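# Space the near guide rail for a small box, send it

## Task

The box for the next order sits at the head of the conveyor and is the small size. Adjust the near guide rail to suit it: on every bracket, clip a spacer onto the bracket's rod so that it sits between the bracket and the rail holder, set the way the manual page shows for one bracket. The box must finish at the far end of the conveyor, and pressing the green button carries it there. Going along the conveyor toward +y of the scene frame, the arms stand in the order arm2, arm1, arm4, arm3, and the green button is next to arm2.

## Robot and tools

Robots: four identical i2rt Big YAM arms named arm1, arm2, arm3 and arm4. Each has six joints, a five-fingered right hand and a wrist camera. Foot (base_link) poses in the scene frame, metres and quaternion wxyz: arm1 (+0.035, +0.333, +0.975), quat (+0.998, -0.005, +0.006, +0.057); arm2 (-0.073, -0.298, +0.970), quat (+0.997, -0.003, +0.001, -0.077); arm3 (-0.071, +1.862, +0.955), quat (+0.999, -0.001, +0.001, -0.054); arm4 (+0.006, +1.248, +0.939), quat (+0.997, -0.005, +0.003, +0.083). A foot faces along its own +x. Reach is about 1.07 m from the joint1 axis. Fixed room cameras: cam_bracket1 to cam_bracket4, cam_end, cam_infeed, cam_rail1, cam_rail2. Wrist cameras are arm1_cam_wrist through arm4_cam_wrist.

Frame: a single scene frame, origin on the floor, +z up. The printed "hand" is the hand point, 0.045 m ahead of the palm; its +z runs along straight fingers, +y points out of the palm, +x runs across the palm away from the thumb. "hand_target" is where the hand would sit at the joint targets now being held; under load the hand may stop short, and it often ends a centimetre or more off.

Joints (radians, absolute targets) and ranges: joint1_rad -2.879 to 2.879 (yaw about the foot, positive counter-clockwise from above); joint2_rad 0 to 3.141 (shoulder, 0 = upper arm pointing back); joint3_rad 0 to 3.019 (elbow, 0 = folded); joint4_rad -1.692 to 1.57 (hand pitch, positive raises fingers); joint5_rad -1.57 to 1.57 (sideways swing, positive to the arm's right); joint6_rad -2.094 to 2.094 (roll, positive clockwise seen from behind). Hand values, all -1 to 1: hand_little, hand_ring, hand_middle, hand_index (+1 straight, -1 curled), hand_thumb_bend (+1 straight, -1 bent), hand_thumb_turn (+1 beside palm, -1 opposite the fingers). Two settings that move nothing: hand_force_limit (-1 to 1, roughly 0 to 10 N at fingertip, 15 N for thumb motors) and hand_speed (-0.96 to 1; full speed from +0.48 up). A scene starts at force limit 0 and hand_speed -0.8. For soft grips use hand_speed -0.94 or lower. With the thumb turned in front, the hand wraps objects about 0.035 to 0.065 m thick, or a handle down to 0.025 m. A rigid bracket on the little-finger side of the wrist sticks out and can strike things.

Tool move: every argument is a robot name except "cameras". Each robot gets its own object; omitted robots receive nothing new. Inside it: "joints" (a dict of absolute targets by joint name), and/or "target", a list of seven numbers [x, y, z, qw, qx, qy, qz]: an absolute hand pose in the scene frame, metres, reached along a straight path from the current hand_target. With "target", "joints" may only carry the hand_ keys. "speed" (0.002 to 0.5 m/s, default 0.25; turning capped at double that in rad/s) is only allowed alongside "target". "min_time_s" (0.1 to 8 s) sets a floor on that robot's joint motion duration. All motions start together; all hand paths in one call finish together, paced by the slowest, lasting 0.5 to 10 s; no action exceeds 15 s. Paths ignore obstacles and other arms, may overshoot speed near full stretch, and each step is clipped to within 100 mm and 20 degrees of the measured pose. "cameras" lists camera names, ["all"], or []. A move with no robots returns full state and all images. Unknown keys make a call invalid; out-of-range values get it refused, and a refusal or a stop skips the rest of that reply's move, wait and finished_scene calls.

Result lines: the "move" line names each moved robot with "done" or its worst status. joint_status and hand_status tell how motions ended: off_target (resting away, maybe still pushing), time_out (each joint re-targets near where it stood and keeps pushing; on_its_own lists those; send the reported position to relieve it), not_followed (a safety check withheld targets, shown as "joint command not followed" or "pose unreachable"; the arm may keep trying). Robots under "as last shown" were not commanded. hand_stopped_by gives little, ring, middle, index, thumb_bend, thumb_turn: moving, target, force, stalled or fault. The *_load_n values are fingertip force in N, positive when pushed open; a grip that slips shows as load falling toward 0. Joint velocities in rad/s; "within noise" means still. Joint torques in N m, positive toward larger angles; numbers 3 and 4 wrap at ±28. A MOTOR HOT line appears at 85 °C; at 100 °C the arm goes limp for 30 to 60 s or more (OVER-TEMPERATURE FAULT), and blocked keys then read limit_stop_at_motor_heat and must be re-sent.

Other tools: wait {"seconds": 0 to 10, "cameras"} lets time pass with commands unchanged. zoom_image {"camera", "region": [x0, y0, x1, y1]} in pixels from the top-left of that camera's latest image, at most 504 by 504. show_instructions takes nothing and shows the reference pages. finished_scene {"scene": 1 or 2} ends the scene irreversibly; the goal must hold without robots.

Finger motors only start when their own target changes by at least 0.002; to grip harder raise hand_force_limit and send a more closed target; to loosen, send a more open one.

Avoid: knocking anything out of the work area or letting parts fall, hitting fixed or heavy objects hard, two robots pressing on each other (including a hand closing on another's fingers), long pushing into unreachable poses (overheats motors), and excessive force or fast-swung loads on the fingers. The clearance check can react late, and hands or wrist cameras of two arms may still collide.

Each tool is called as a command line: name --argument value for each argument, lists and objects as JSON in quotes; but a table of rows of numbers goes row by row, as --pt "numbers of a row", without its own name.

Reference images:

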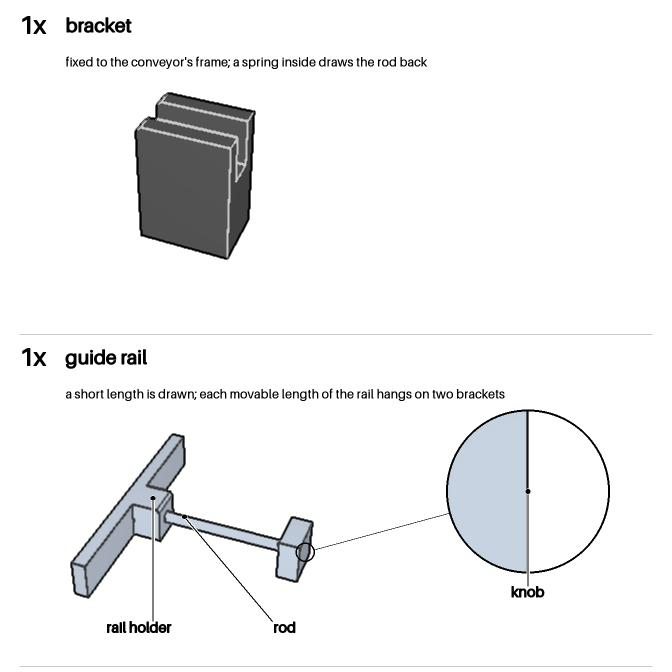

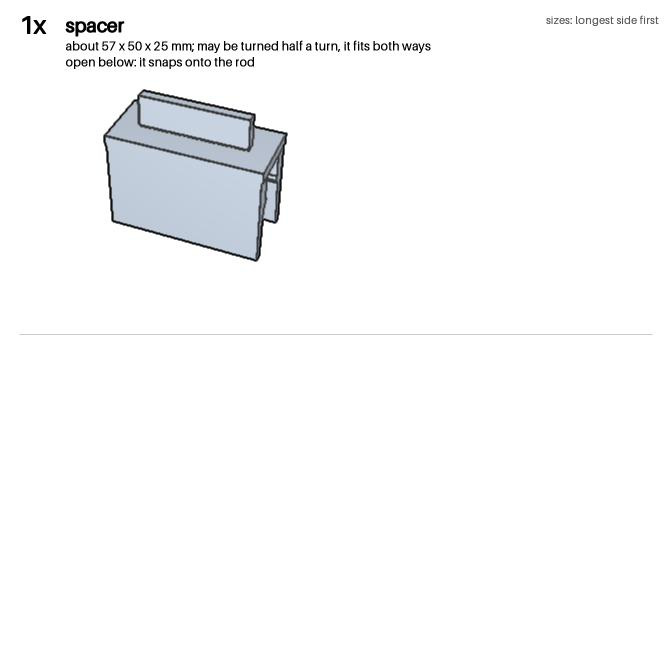

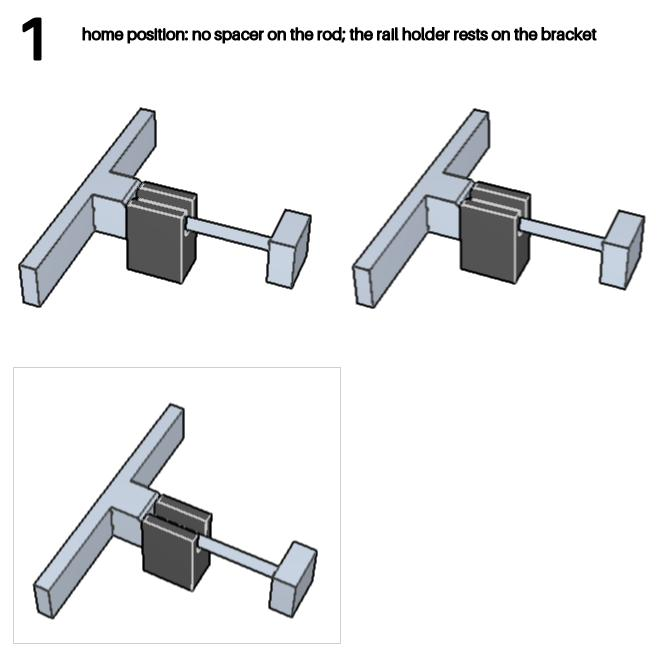

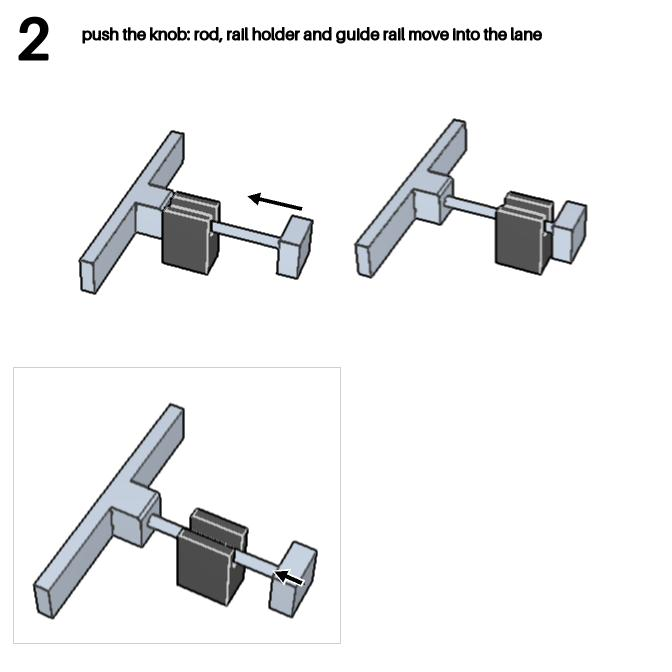

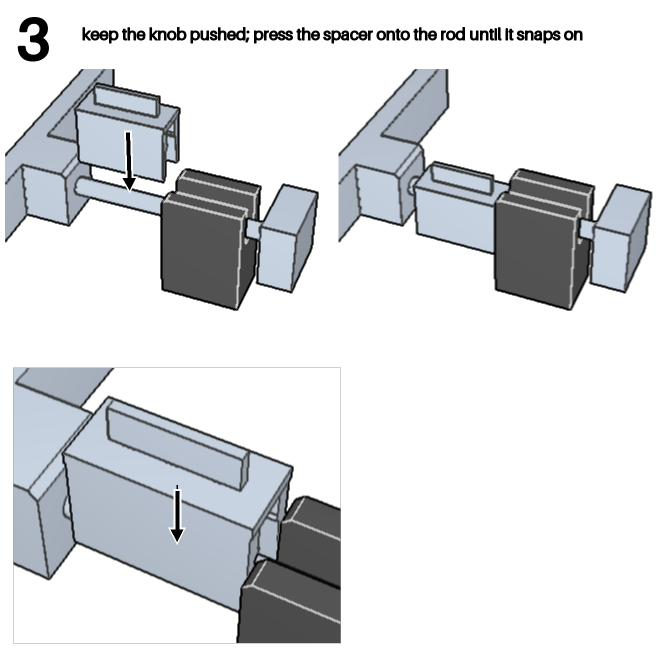

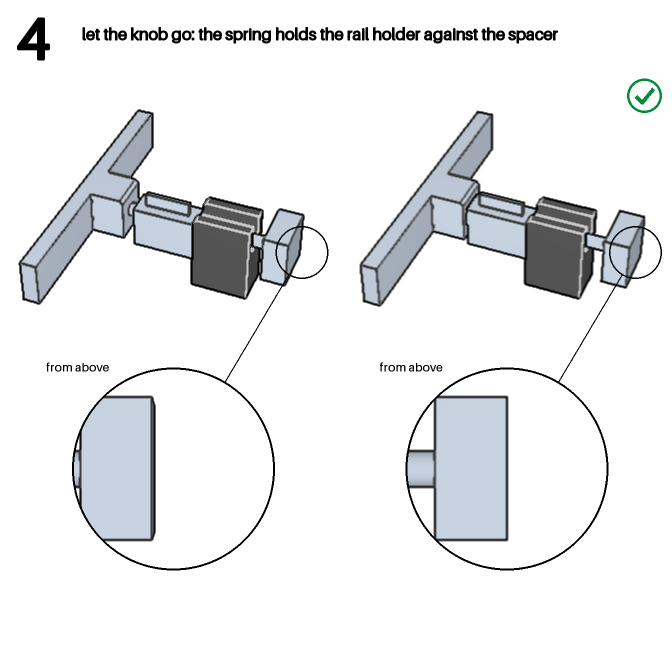

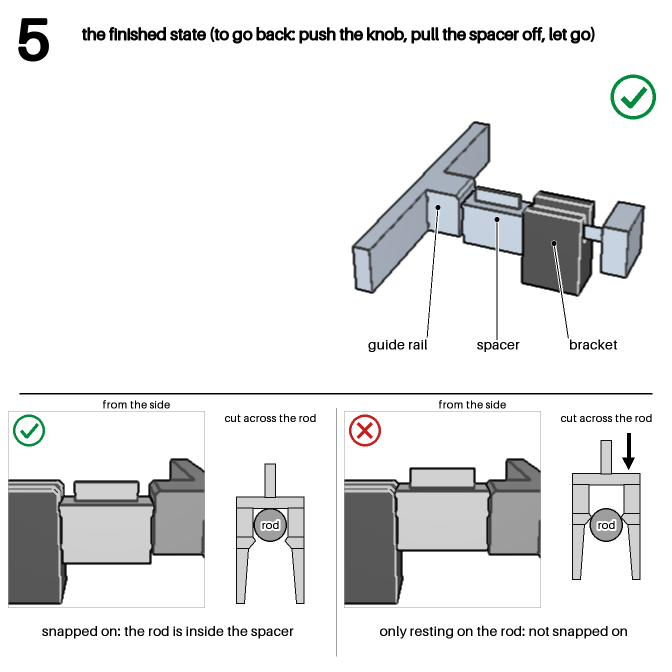

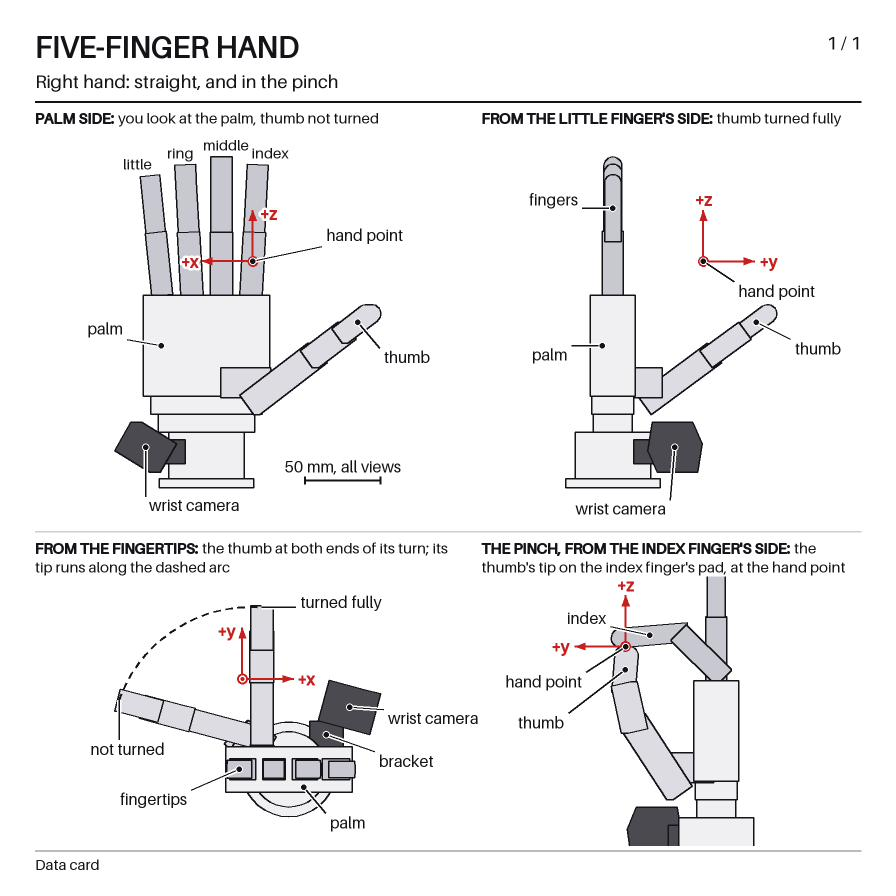

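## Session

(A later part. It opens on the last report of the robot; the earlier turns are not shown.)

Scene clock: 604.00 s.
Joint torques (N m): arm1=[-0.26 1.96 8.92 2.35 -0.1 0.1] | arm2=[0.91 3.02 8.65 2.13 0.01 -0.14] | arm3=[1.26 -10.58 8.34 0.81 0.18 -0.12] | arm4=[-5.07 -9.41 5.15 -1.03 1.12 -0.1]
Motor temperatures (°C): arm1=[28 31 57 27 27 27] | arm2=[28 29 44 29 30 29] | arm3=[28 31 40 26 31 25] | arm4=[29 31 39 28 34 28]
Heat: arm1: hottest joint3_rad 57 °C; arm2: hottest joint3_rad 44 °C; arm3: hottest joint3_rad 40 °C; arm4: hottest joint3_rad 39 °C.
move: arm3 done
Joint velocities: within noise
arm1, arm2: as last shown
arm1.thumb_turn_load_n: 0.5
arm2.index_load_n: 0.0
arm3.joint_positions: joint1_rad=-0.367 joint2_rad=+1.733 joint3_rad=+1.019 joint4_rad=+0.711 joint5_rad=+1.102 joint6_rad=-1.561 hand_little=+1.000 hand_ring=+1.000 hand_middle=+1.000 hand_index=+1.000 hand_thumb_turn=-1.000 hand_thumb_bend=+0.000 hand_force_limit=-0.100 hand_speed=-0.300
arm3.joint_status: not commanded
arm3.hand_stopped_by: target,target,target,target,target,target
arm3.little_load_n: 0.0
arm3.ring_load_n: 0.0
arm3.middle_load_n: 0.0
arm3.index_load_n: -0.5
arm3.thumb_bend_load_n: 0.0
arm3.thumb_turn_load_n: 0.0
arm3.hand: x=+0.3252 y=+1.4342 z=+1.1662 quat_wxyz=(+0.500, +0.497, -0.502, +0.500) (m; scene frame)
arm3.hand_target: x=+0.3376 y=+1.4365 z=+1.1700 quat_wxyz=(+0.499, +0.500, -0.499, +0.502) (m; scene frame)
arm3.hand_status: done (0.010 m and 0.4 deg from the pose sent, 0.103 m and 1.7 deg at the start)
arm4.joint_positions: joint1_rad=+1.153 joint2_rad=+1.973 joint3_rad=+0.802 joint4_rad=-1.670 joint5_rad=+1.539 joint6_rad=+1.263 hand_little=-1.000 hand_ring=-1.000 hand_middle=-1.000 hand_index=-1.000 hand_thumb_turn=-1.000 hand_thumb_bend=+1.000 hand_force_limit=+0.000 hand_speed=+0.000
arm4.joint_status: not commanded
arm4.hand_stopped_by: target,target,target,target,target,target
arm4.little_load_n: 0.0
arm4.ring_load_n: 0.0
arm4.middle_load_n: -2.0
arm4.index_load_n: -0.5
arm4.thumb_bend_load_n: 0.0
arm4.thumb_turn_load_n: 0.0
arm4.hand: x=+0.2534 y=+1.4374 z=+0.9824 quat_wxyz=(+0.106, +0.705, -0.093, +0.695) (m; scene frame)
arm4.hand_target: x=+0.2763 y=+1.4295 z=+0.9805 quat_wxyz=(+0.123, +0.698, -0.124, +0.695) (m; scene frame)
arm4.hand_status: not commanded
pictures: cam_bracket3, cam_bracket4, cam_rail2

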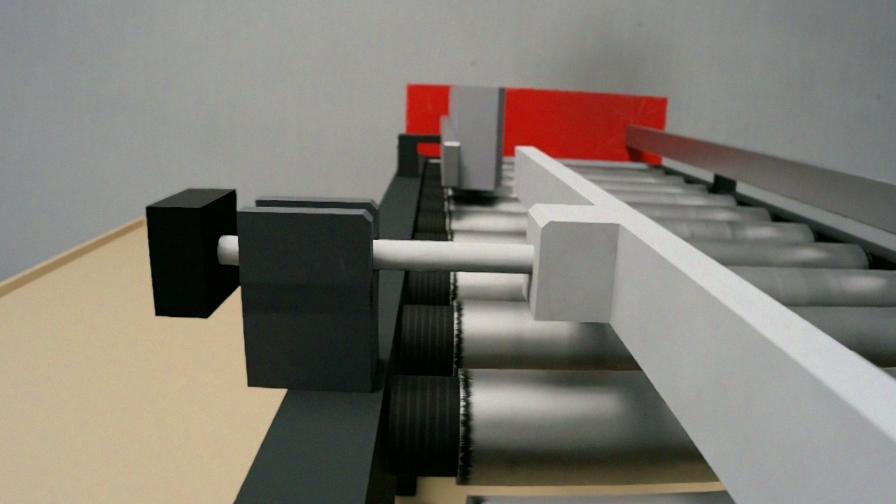

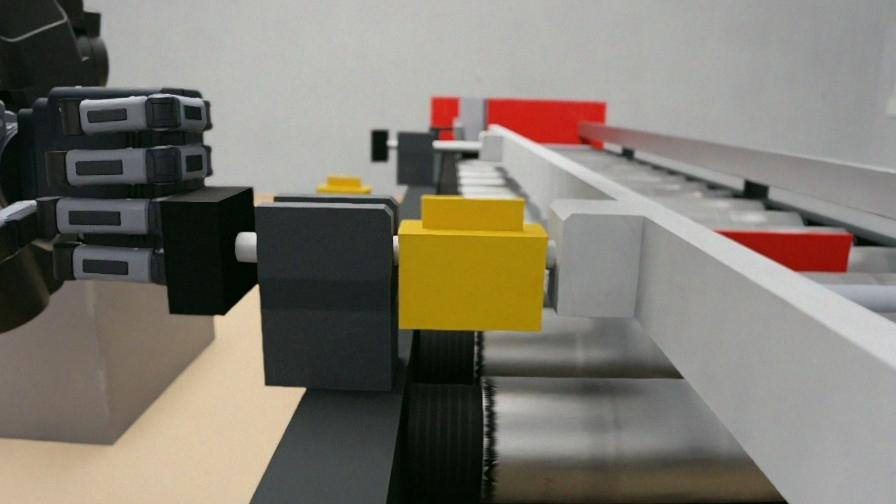

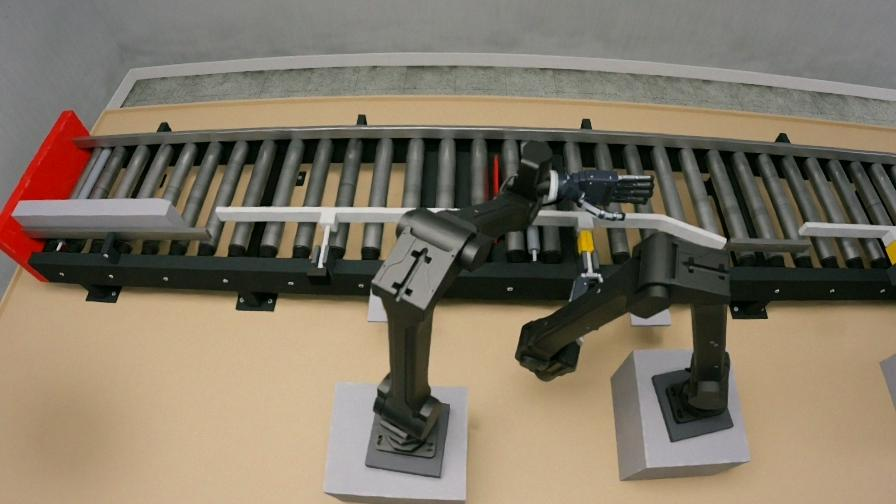

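move --arm3 '{"target":[0.33,1.68,1.25,0,0,0.866,-0.5],"speed":0.25}'

move --arm3 '{"target":[0.29,1.90,1.17,0,0,0.866,-0.5],"speed":0.25}' --cameras '["arm3_cam_wrist","cam_bracket3","cam_rail2"]'

Scene clock: 618.00 s.
Joint torques (N m): arm1=[-0.15 1.85 8.94 2.41 -0.05 0.09] | arm2=[0.97 3.02 8.65 2.11 0.01 -0.14] | arm3=[1.32 -5.83 10.55 -0.06 0.57 0.09] | arm4=[-5.13 -9.41 5.15 -0.99 1.12 -0.09]
Motor temperatures (°C): arm1=[28 31 57 27 27 27] | arm2=[28 29 44 29 30 29] | arm3=[28 31 40 26 31 25] | arm4=[29 31 38 28 34 28]
Heat: arm1: hottest joint3_rad 57 °C; arm2: hottest joint3_rad 44 °C; arm3: hottest joint3_rad 40 °C; arm4: hottest joint3_rad 38 °C.
move: arm3 off_target
Joint velocities: within noise
arm1, arm2, arm4: as last shown
arm1.thumb_turn_load_n: 0.0
arm2.middle_load_n: -0.5
arm3.joint_positions: joint1_rad=-0.019 joint2_rad=+1.266 joint3_rad=+1.244 joint4_rad=-1.382 joint5_rad=+1.042 joint6_rad=+1.338 hand_little=+1.000 hand_ring=+1.000 hand_middle=+1.000 hand_index=+1.000 hand_thumb_turn=-1.000 hand_thumb_bend=+0.000 hand_force_limit=-0.100 hand_speed=-0.300
arm3.joint_status: not commanded
arm3.hand_stopped_by: target,target,target,target,target,target
arm3.little_load_n: 0.0
arm3.ring_load_n: 0.0
arm3.middle_load_n: 0.0
arm3.index_load_n: 0.0
arm3.thumb_bend_load_n: 0.0
arm3.thumb_turn_load_n: 0.0
arm3.hand: x=+0.3188 y=+1.6775 z=+1.2353 quat_wxyz=(+0.019, +0.006, -0.865, +0.502) (m; scene frame)
arm3.hand_target: x=+0.3301 y=+1.6829 z=+1.2510 quat_wxyz=(+0.001, +0.001, -0.866, +0.501) (m; scene frame)
arm3.hand_status: off_target (0.019 m and 2.3 deg from the pose sent, 0.260 m and 93.5 deg at the start)
pictures: none

Scene clock: 619.83 s.
Joint torques (N m): arm1=[-0.5 1.49 8.91 2.21 -0.1 0.13] | arm2=[0.97 3.08 8.65 2.1 0.01 -0.14] | arm3=[0.38 -5.48 6.19 -0.79 0.32 0.08] | arm4=[-5.13 -9.35 5.15 -1.01 1.12 -0.11]
Motor temperatures (°C): arm1=[28 31 57 27 27 27] | arm2=[28 29 44 29 30 29] | arm3=[28 31 40 26 31 25] | arm4=[29 31 38 28 34 28]
Heat: arm1: hottest joint3_rad 57 °C; arm2: hottest joint3_rad 44 °C; arm3: hottest joint3_rad 40 °C; arm4: hottest joint3_rad 38 °C.
move: arm3 off_target
Joint velocities: within noise
arm1.joint_positions: joint1_rad=+0.136 joint2_rad=+0.617 joint3_rad=+1.332 joint4_rad=-1.203 joint5_rad=-0.121 joint6_rad=-1.300 hand_little=+1.000 hand_ring=+1.000 hand_middle=+1.000 hand_index=+1.000 hand_thumb_turn=+1.000 hand_thumb_bend=+1.000 hand_force_limit=+0.000 hand_speed=-0.800
arm1.joint_status: not commanded
arm1.hand_stopped_by: target,target,target,target,target,target
arm1.little_load_n: 0.0
arm1.ring_load_n: 0.0
arm1.middle_load_n: 0.0
arm1.index_load_n: 0.0
arm1.thumb_bend_load_n: 0.0
arm1.thumb_turn_load_n: 0.0
arm1.hand: x=+0.2992 y=+0.3763 z=+1.4587 quat_wxyz=(-0.178, +0.860, +0.023, +0.478) (m; scene frame)
arm1.hand_target: x=+0.2980 y=+0.3761 z=+1.4709 quat_wxyz=(-0.180, +0.853, +0.024, +0.489) (m; scene frame)
arm1.hand_status: not commanded
arm2.joint_positions: joint1_rad=-0.027 joint2_rad=+0.640 joint3_rad=+1.404 joint4_rad=-1.216 joint5_rad=-0.086 joint6_rad=-1.008 hand_little=+1.000 hand_ring=+1.000 hand_middle=+1.000 hand_index=+1.000 hand_thumb_turn=+1.000 hand_thumb_bend=+1.000 hand_force_limit=+0.000 hand_speed=-0.800
arm2.joint_status: not commanded
arm2.hand_stopped_by: target,target,target,target,target,target
arm2.little_load_n: 0.0
arm2.ring_load_n: 0.0
arm2.middle_load_n: 0.0
arm2.index_load_n: 0.0
arm2.thumb_bend_load_n: 0.0
arm2.thumb_turn_load_n: 0.0
arm2.hand: x=+0.1735 y=-0.3588 z=+1.4749 quat_wxyz=(-0.134, +0.798, -0.285, +0.513) (m; scene frame)
arm2.hand_target: x=+0.1724 y=-0.3585 z=+1.4879 quat_wxyz=(-0.136, +0.791, -0.282, +0.525) (m; scene frame)
arm2.hand_status: not commanded
arm3.joint_positions: joint1_rad=+0.570 joint2_rad=+1.269 joint3_rad=+1.100 joint4_rad=-1.682 joint5_rad=+0.910 joint6_rad=+2.060 hand_little=+1.000 hand_ring=+1.000 hand_middle=+1.000 hand_index=+1.000 hand_thumb_turn=-1.000 hand_thumb_bend=+0.000 hand_force_limit=-0.100 hand_speed=-0.300
arm3.joint_status: not commanded
arm3.hand_stopped_by: target,target,target,target,target,target
arm3.little_load_n: 0.0
arm3.ring_load_n: -0.5
arm3.middle_load_n: 0.0
arm3.index_load_n: 0.0
arm3.thumb_bend_load_n: 0.0
arm3.thumb_turn_load_n: 0.0
arm3.hand: x=+0.2945 y=+1.8992 z=+1.1719 quat_wxyz=(-0.087, +0.050, -0.890, +0.445) (m; scene frame)
arm3.hand_target: x=+0.2905 y=+1.8989 z=+1.1706 quat_wxyz=(-0.082, +0.048, -0.891, +0.443) (m; scene frame)
arm3.hand_status: off_target (0.005 m and 13.4 deg from the pose sent, 0.234 m and 2.3 deg at the start; a joint's target at an end of its range on 40 of 55 steps)
arm4: as last shown
pictures: arm3_cam_wrist, cam_bracket3, cam_rail2

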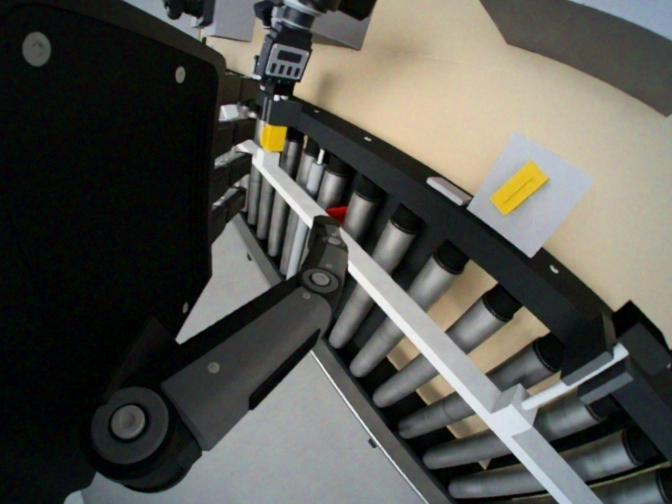

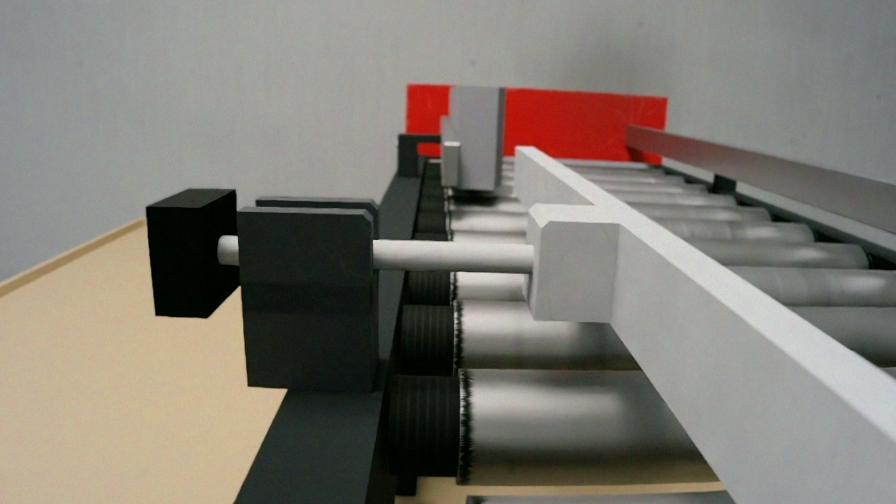

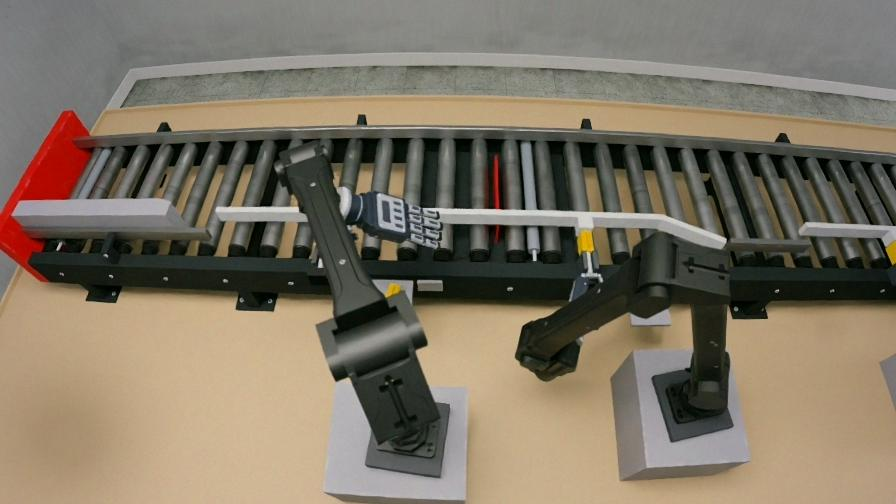

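move --arm3 '{"joints":{"joint1_rad":-0.1,"joint2_rad":1.1,"joint3_rad":1.15,"joint4_rad":-1.1,"joint5_rad":-0.9,"joint6_rad":-0.6,"hand_thumb_bend":0.9,"hand_index":0.3,"hand_middle":0.3},"min_time_s":4}' --cameras '["arm3_cam_wrist","cam_rail2"]'

move --arm3 '{"target":[0.245,1.915,1.15,0.5,-0.866,0,0],"speed":0.25}' --cameras '["arm3_cam_wrist","cam_rail2","cam_bracket3"]'

Scene clock: 640.93 s.
Joint torques (N m): arm1=[-0.5 1.85 8.85 2.25 -0.12 0.09] | arm2=[0.97 3.08 8.66 2.11 0.01 -0.15] | arm3=[-0.85 -4.72 11 1.48 -1.11 -0.13] | arm4=[-5.01 -9.29 5.18 -1.02 1.12 -0.09]
Motor temperatures (°C): arm1=[28 31 57 27 27 27] | arm2=[28 29 44 29 30 29] | arm3=[28 30 42 26 31 25] | arm4=[29 31 38 28 34 28]
Heat: arm1: hottest joint3_rad 57 °C; arm2: hottest joint3_rad 44 °C; arm3: hottest joint3_rad 42 °C; arm4: hottest joint3_rad 38 °C.
move: arm3 done
Joint velocities: within noise
arm1, arm2, arm4: as last shown
arm1.index_load_n: 0.5
arm2.thumb_bend_load_n: 0.5
arm2.thumb_turn_load_n: -0.5
arm3.joint_positions: joint1_rad=-0.092 joint2_rad=+1.105 joint3_rad=+1.106 joint4_rad=-1.128 joint5_rad=-0.882 joint6_rad=-0.600 hand_little=+1.000 hand_ring=+1.000 hand_middle=+0.300 hand_index=+0.300 hand_thumb_turn=-1.000 hand_thumb_bend=+0.900 hand_force_limit=-0.100 hand_speed=-0.300
arm3.joint_status: all done
arm3.hand_stopped_by: target,target,target,target,target,target
arm3.little_load_n: 0.0
arm3.ring_load_n: 0.0
arm3.middle_load_n: 0.0
arm3.index_load_n: 0.0
arm3.thumb_bend_load_n: 0.0
arm3.thumb_turn_load_n: -0.5
arm3.hand: x=+0.2741 y=+1.9402 z=+1.2408 quat_wxyz=(-0.459, +0.788, -0.410, +0.027) (m; scene frame)
arm3.hand_target: x=+0.2860 y=+1.9336 z=+1.2616 quat_wxyz=(-0.469, +0.788, -0.394, +0.059) (m; scene frame)
arm3.hand_status: not commanded
pictures: arm3_cam_wrist, cam_rail2

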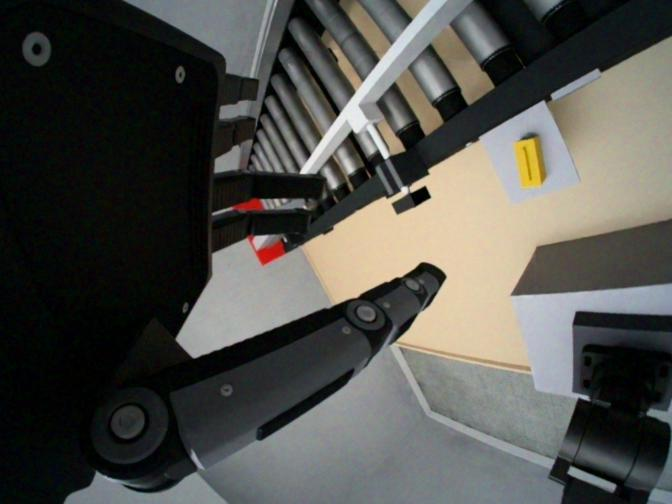

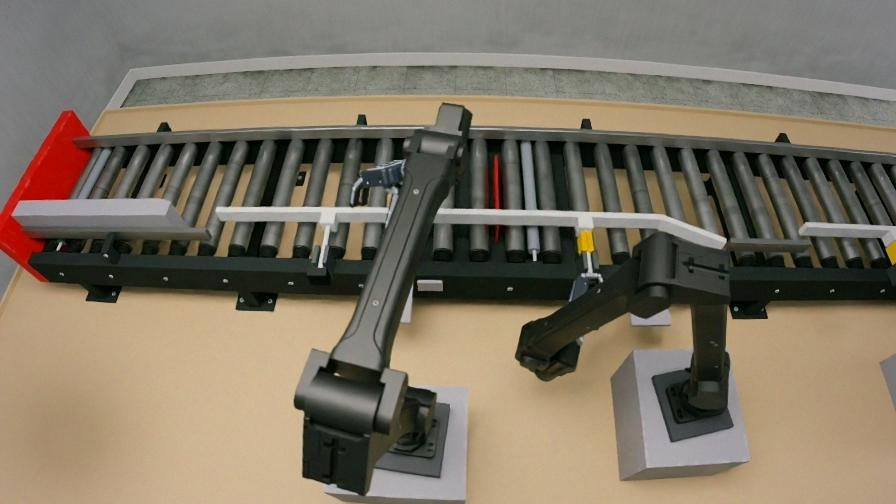

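Scene clock: 643.57 s.
Joint torques (N m): arm1=[0.15 1.73 8.94 2.41 -0.05 0.11] | arm2=[0.91 3.08 8.64 2.11 0.01 -0.15] | arm3=[-0.56 -5.36 6.45 -0.91 -0.53 -0.15] | arm4=[-5.01 -9.47 5.14 -1.02 1.12 -0.09]
Motor temperatures (°C): arm1=[28 31 57 27 27 27] | arm2=[28 29 44 29 30 29] | arm3=[28 30 42 26 31 25] | arm4=[29 31 38 28 34 28]
Heat: arm1: hottest joint3_rad 57 °C; arm2: hottest joint3_rad 44 °C; arm3: hottest joint3_rad 42 °C; arm4: hottest joint3_rad 38 °C.
move: arm3 done
Joint velocities: within noise
arm1, arm2, arm4: as last shown
arm1.index_load_n: 0.0
arm2.middle_load_n: -0.5
arm2.thumb_bend_load_n: 0.0
arm2.thumb_turn_load_n: 0.0
arm3.joint_positions: joint1_rad=-0.118 joint2_rad=+1.361 joint3_rad=+1.106 joint4_rad=-1.682 joint5_rad=-1.011 joint6_rad=-2.018 hand_little=+1.000 hand_ring=+1.000 hand_middle=+0.300 hand_index=+0.300 hand_thumb_turn=-1.000 hand_thumb_bend=+0.900 hand_force_limit=-0.100 hand_speed=-0.300
arm3.joint_status: not commanded
arm3.hand_stopped_by: target,target,target,target,target,target
arm3.little_load_n: 0.0
arm3.ring_load_n: 0.0
arm3.middle_load_n: 0.0
arm3.index_load_n: 0.0
arm3.thumb_bend_load_n: 0.0
arm3.thumb_turn_load_n: 0.0
arm3.hand: x=+0.2450 y=+1.9218 z=+1.1547 quat_wxyz=(-0.501, +0.865, +0.007, +0.006) (m; scene frame)
arm3.hand_target: x=+0.2445 y=+1.9173 z=+1.1514 quat_wxyz=(-0.500, +0.866, +0.002, +0.000) (m; scene frame)
arm3.hand_status: done (0.008 m and 1.1 deg from the pose sent, 0.099 m and 48.5 deg at the start; a joint's target at an end of its range on 17 of 79 steps)
pictures: arm3_cam_wrist, cam_bracket3, cam_rail2

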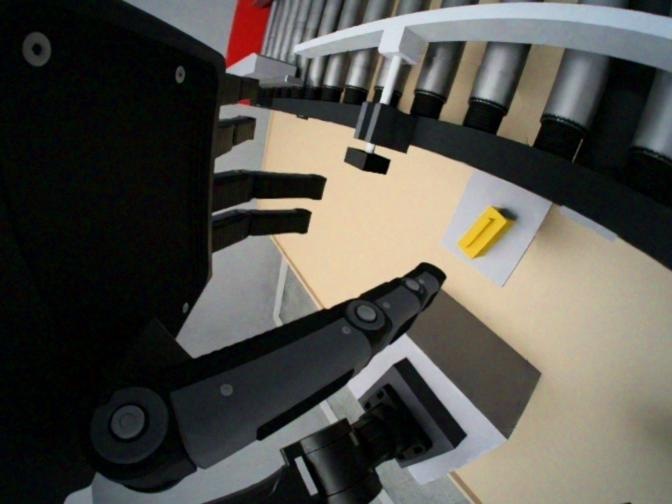

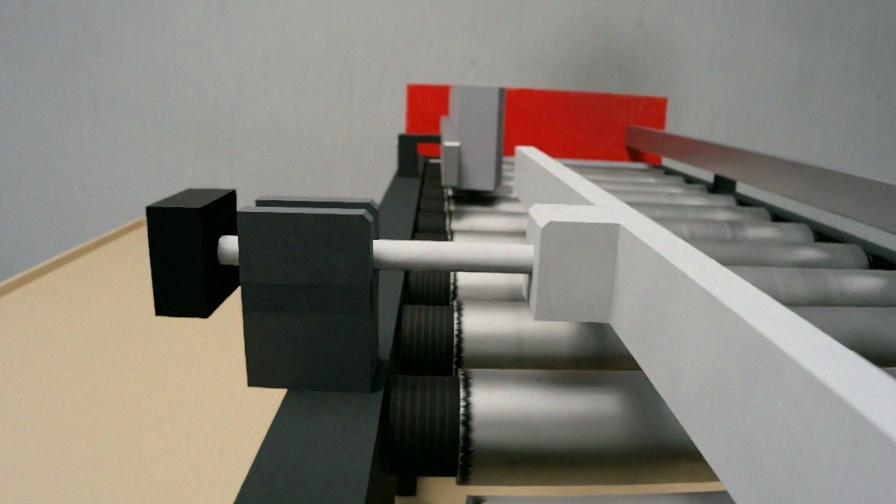

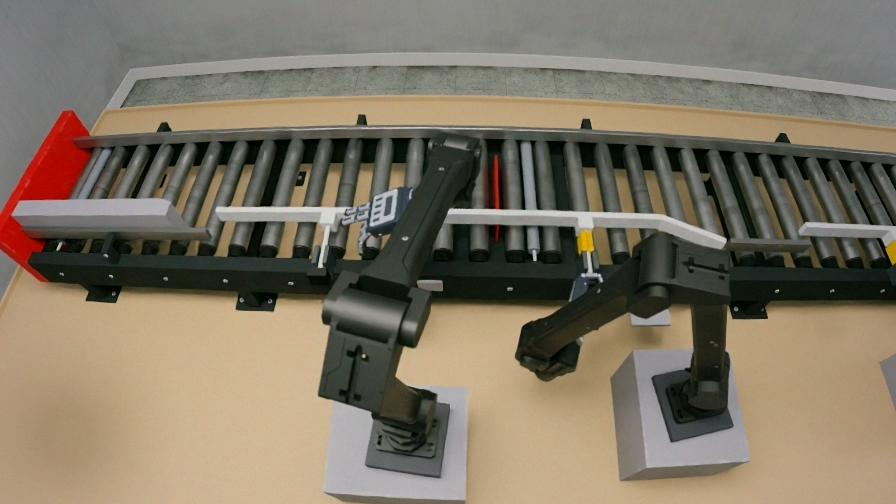

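wait --seconds 0 --cameras '["arm3_cam_wrist", "cam_rail2", "cam_bracket3", "cam_end"]'

zoom_image --camera "arm3_cam_wrist" --region '[430, 150, 560, 290]'

Scene clock: 665.43 s.
Joint torques (N m): arm1=[-0.67 1.9 8.92 2.22 -0.12 0.1] | arm2=[0.97 3.08 8.66 2.11 0.02 -0.15] | arm3=[-0.56 -5.36 6.45 -0.91 -0.53 -0.16] | arm4=[-5.07 -9.35 5.15 -1.01 1.12 -0.1]
Motor temperatures (°C): arm1=[28 31 57 27 27 27] | arm2=[28 29 45 29 30 29] | arm3=[28 30 42 26 31 25] | arm4=[30 31 38 28 34 28]
Heat: arm1: hottest joint3_rad 57 °C; arm2: hottest joint3_rad 45 °C; arm3: hottest joint3_rad 42 °C; arm4: hottest joint3_rad 38 °C.
Joint velocities: within noise
arm1.joint_positions: joint1_rad=+0.136 joint2_rad=+0.617 joint3_rad=+1.332 joint4_rad=-1.203 joint5_rad=-0.121 joint6_rad=-1.300 hand_little=+1.000 hand_ring=+1.000 hand_middle=+1.000 hand_index=+1.000 hand_thumb_turn=+1.000 hand_thumb_bend=+1.000 hand_force_limit=+0.000 hand_speed=-0.800
arm1.joint_status: not commanded
arm1.hand_stopped_by: target,target,target,target,target,target
arm1.little_load_n: 0.0
arm1.ring_load_n: 0.0
arm1.middle_load_n: 0.0
arm1.index_load_n: 0.0
arm1.thumb_bend_load_n: 0.0
arm1.thumb_turn_load_n: 0.0
arm1.hand: x=+0.2992 y=+0.3763 z=+1.4587 quat_wxyz=(-0.178, +0.860, +0.023, +0.478) (m; scene frame)
arm1.hand_target: x=+0.2980 y=+0.3761 z=+1.4709 quat_wxyz=(-0.180, +0.853, +0.024, +0.489) (m; scene frame)
arm1.hand_status: not commanded
arm2.joint_positions: joint1_rad=-0.027 joint2_rad=+0.640 joint3_rad=+1.404 joint4_rad=-1.216 joint5_rad=-0.086 joint6_rad=-1.008 hand_little=+1.000 hand_ring=+1.000 hand_middle=+1.000 hand_index=+1.000 hand_thumb_turn=+1.000 hand_thumb_bend=+1.000 hand_force_limit=+0.000 hand_speed=-0.800
arm2.joint_status: not commanded
arm2.hand_stopped_by: target,target,target,target,target,target
arm2.little_load_n: 0.0
arm2.ring_load_n: 0.0
arm2.middle_load_n: 0.0
arm2.index_load_n: 0.0
arm2.thumb_bend_load_n: 0.0
arm2.thumb_turn_load_n: 0.0
arm2.hand: x=+0.1735 y=-0.3588 z=+1.4749 quat_wxyz=(-0.134, +0.798, -0.285, +0.513) (m; scene frame)
arm2.hand_target: x=+0.1724 y=-0.3585 z=+1.4879 quat_wxyz=(-0.136, +0.791, -0.282, +0.525) (m; scene frame)
arm2.hand_status: not commanded
arm3.joint_positions: joint1_rad=-0.118 joint2_rad=+1.361 joint3_rad=+1.106 joint4_rad=-1.682 joint5_rad=-1.011 joint6_rad=-2.020 hand_little=+1.000 hand_ring=+1.000 hand_middle=+0.300 hand_index=+0.300 hand_thumb_turn=-1.000 hand_thumb_bend=+0.900 hand_force_limit=-0.100 hand_speed=-0.300
arm3.joint_status: not commanded
arm3.hand_stopped_by: target,target,target,target,target,target
arm3.little_load_n: 0.0
arm3.ring_load_n: 0.0
arm3.middle_load_n: 0.0
arm3.index_load_n: 0.0
arm3.thumb_bend_load_n: 0.0
arm3.thumb_turn_load_n: 0.0
arm3.hand: x=+0.2450 y=+1.9218 z=+1.1546 quat_wxyz=(-0.501, +0.865, +0.008, +0.006) (m; scene frame)
arm3.hand_target: x=+0.2446 y=+1.9173 z=+1.1514 quat_wxyz=(-0.500, +0.866, +0.003, +0.000) (m; scene frame)
arm3.hand_status: done (0.008 m and 1.1 deg from the pose sent, 0.099 m and 48.5 deg at the start; a joint's target at an end of its range on 17 of 79 steps)
arm4.joint_positions: joint1_rad=+1.153 joint2_rad=+1.973 joint3_rad=+0.802 joint4_rad=-1.670 joint5_rad=+1.539 joint6_rad=+1.263 hand_little=-1.000 hand_ring=-1.000 hand_middle=-1.000 hand_index=-1.000 hand_thumb_turn=-1.000 hand_thumb_bend=+1.000 hand_force_limit=+0.000 hand_speed=+0.000
arm4.joint_status: not commanded
arm4.hand_stopped_by: target,target,target,target,target,target
arm4.little_load_n: 0.0
arm4.ring_load_n: 0.0
arm4.middle_load_n: -2.0
arm4.index_load_n: -0.5
arm4.thumb_bend_load_n: 0.0
arm4.thumb_turn_load_n: 0.5
arm4.hand: x=+0.2534 y=+1.4374 z=+0.9824 quat_wxyz=(+0.106, +0.705, -0.093, +0.695) (m; scene frame)
arm4.hand_target: x=+0.2763 y=+1.4295 z=+0.9805 quat_wxyz=(+0.123, +0.698, -0.124, +0.695) (m; scene frame)
arm4.hand_status: not commanded
pictures: arm3_cam_wrist, cam_bracket3, cam_end, cam_rail2

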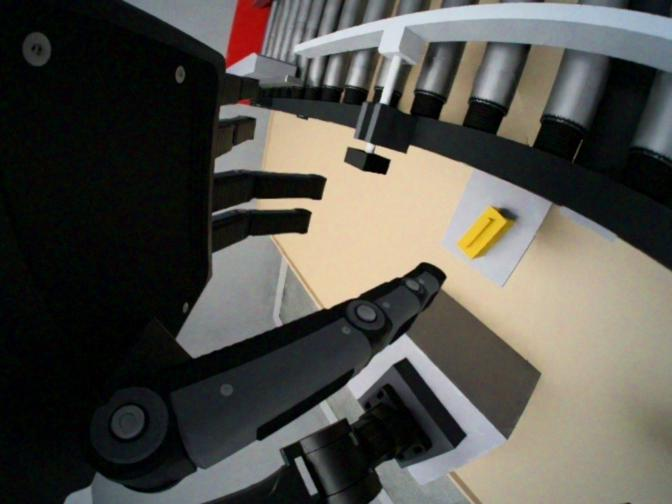

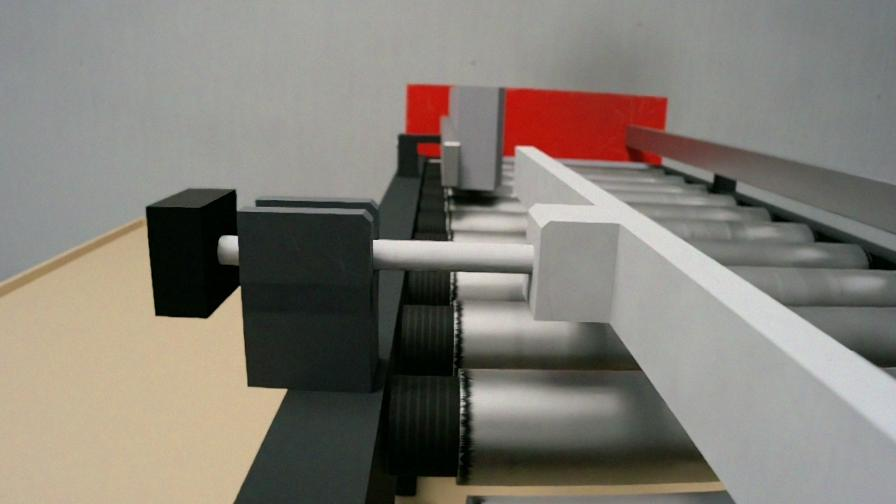

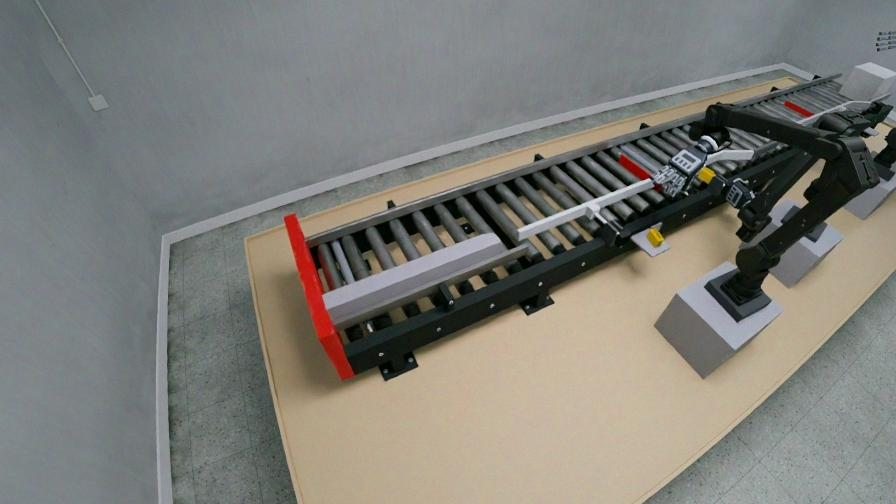

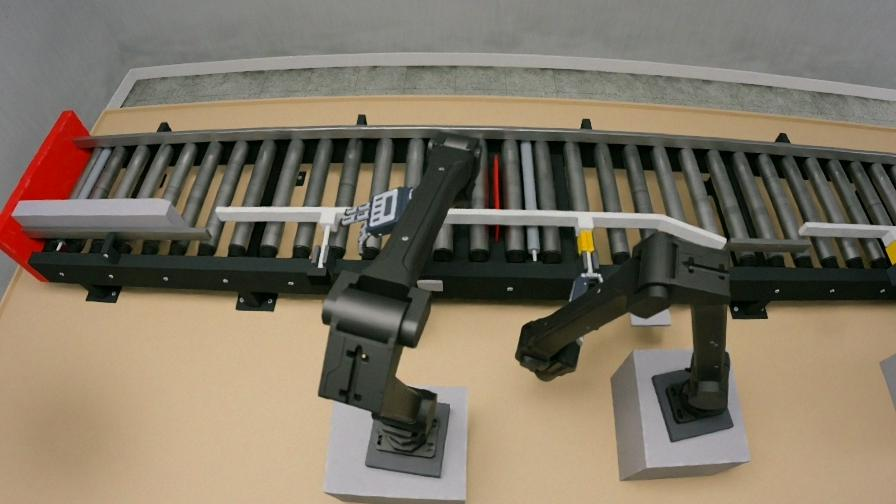

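Scaled by 3.600 from the camera's 672x504 image, which has a finer 960x720 frame.

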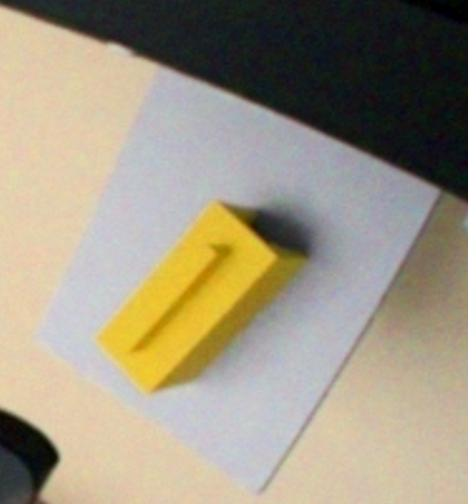

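move --arm3 '{"target": [0.256, 1.914, 1.07, 0.4981, -0.8627, 0.0755, -0.0436], "speed": 0.1}' --cameras '["arm3_cam_wrist", "cam_rail2", "cam_end"]'

zoom_image --camera "arm3_cam_wrist" --region '[280, 130, 560, 330]'

zoom_image --camera "cam_end" --region '[560, 130, 800, 300]'

zoom_image --camera "cam_rail2" --region '[260, 170, 520, 360]'

Scene clock: 714.30 s.
Joint torques (N m): arm1=[-0.62 1.61 8.87 2.3 -0.07 0.11] | arm2=[0.97 3.08 8.66 2.13 0.01 -0.14] | arm3=[-0.85 -5.3 5.55 0.38 -1.22 0.08] | arm4=[-5.07 -9.41 5.15 -1.03 1.12 -0.1]
Motor temperatures (°C): arm1=[28 31 57 27 27 27] | arm2=[28 29 45 29 30 29] | arm3=[28 30 41 26 31 25] | arm4=[30 31 37 28 34 28]
Heat: arm1: hottest joint3_rad 57 °C; arm2: hottest joint3_rad 45 °C; arm3: hottest joint3_rad 41 °C; arm4: hottest joint3_rad 37 °C.
move: arm3 done
Joint velocities: within noise
arm1, arm2, arm4: as last shown
arm3.joint_positions: joint1_rad=-0.141 joint2_rad=+1.368 joint3_rad=+0.901 joint4_rad=-1.260 joint5_rad=-1.037 joint6_rad=-1.758 hand_little=+1.000 hand_ring=+1.000 hand_middle=+0.300 hand_index=+0.300 hand_thumb_turn=-1.000 hand_thumb_bend=+0.900 hand_force_limit=-0.100 hand_speed=-0.300
arm3.joint_status: not commanded
arm3.hand_stopped_by: target,target,target,target,target,target
arm3.little_load_n: 0.0
arm3.ring_load_n: 0.0
arm3.middle_load_n: 0.0
arm3.index_load_n: 0.0
arm3.thumb_bend_load_n: 0.0
arm3.thumb_turn_load_n: 0.0
arm3.hand: x=+0.2522 y=+1.9185 z=+1.0745 quat_wxyz=(-0.496, +0.865, -0.066, +0.040) (m; scene frame)
arm3.hand_target: x=+0.2527 y=+1.9151 z=+1.0708 quat_wxyz=(-0.499, +0.862, -0.078, +0.039) (m; scene frame)
arm3.hand_status: done (0.007 m and 1.2 deg from the pose sent, 0.086 m and 10.5 deg at the start)
arm4.thumb_turn_load_n: 0.0
pictures: arm3_cam_wrist, cam_end, cam_rail2

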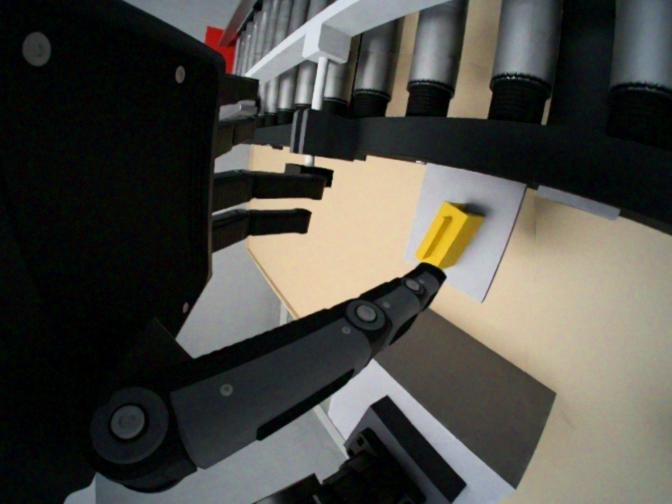

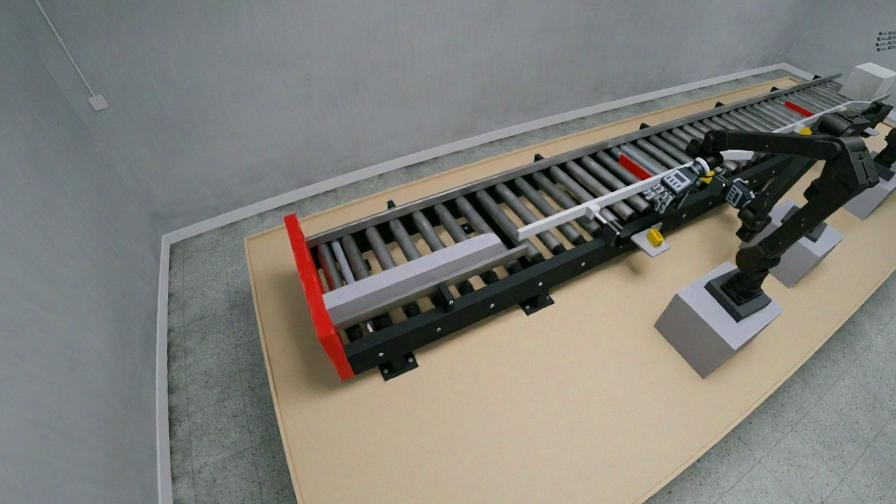

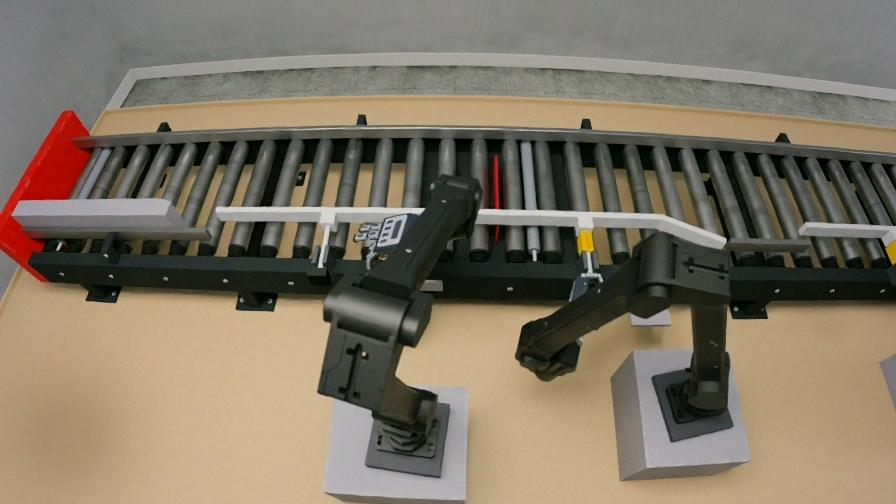

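Scaled by 1.800 from the camera's 672x504 image, which has a finer 960x720 frame.

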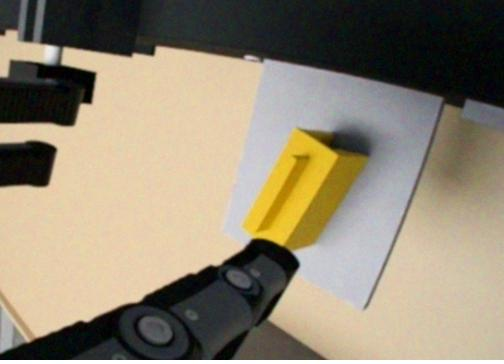

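Scaled by 2.100.

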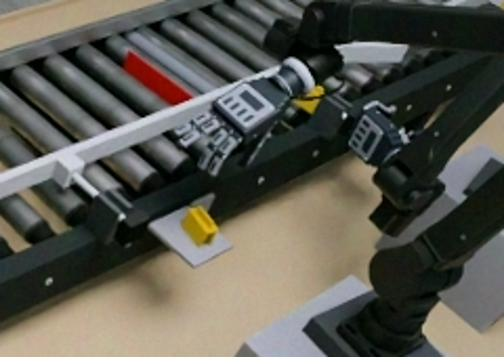

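Scaled by 1.938.

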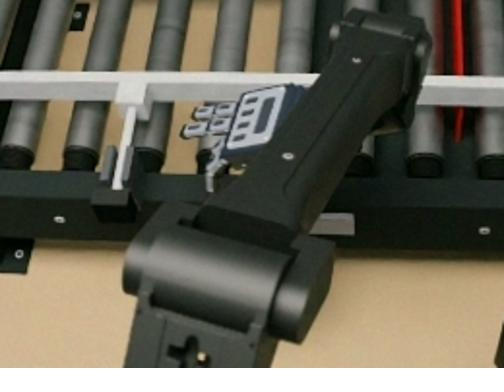

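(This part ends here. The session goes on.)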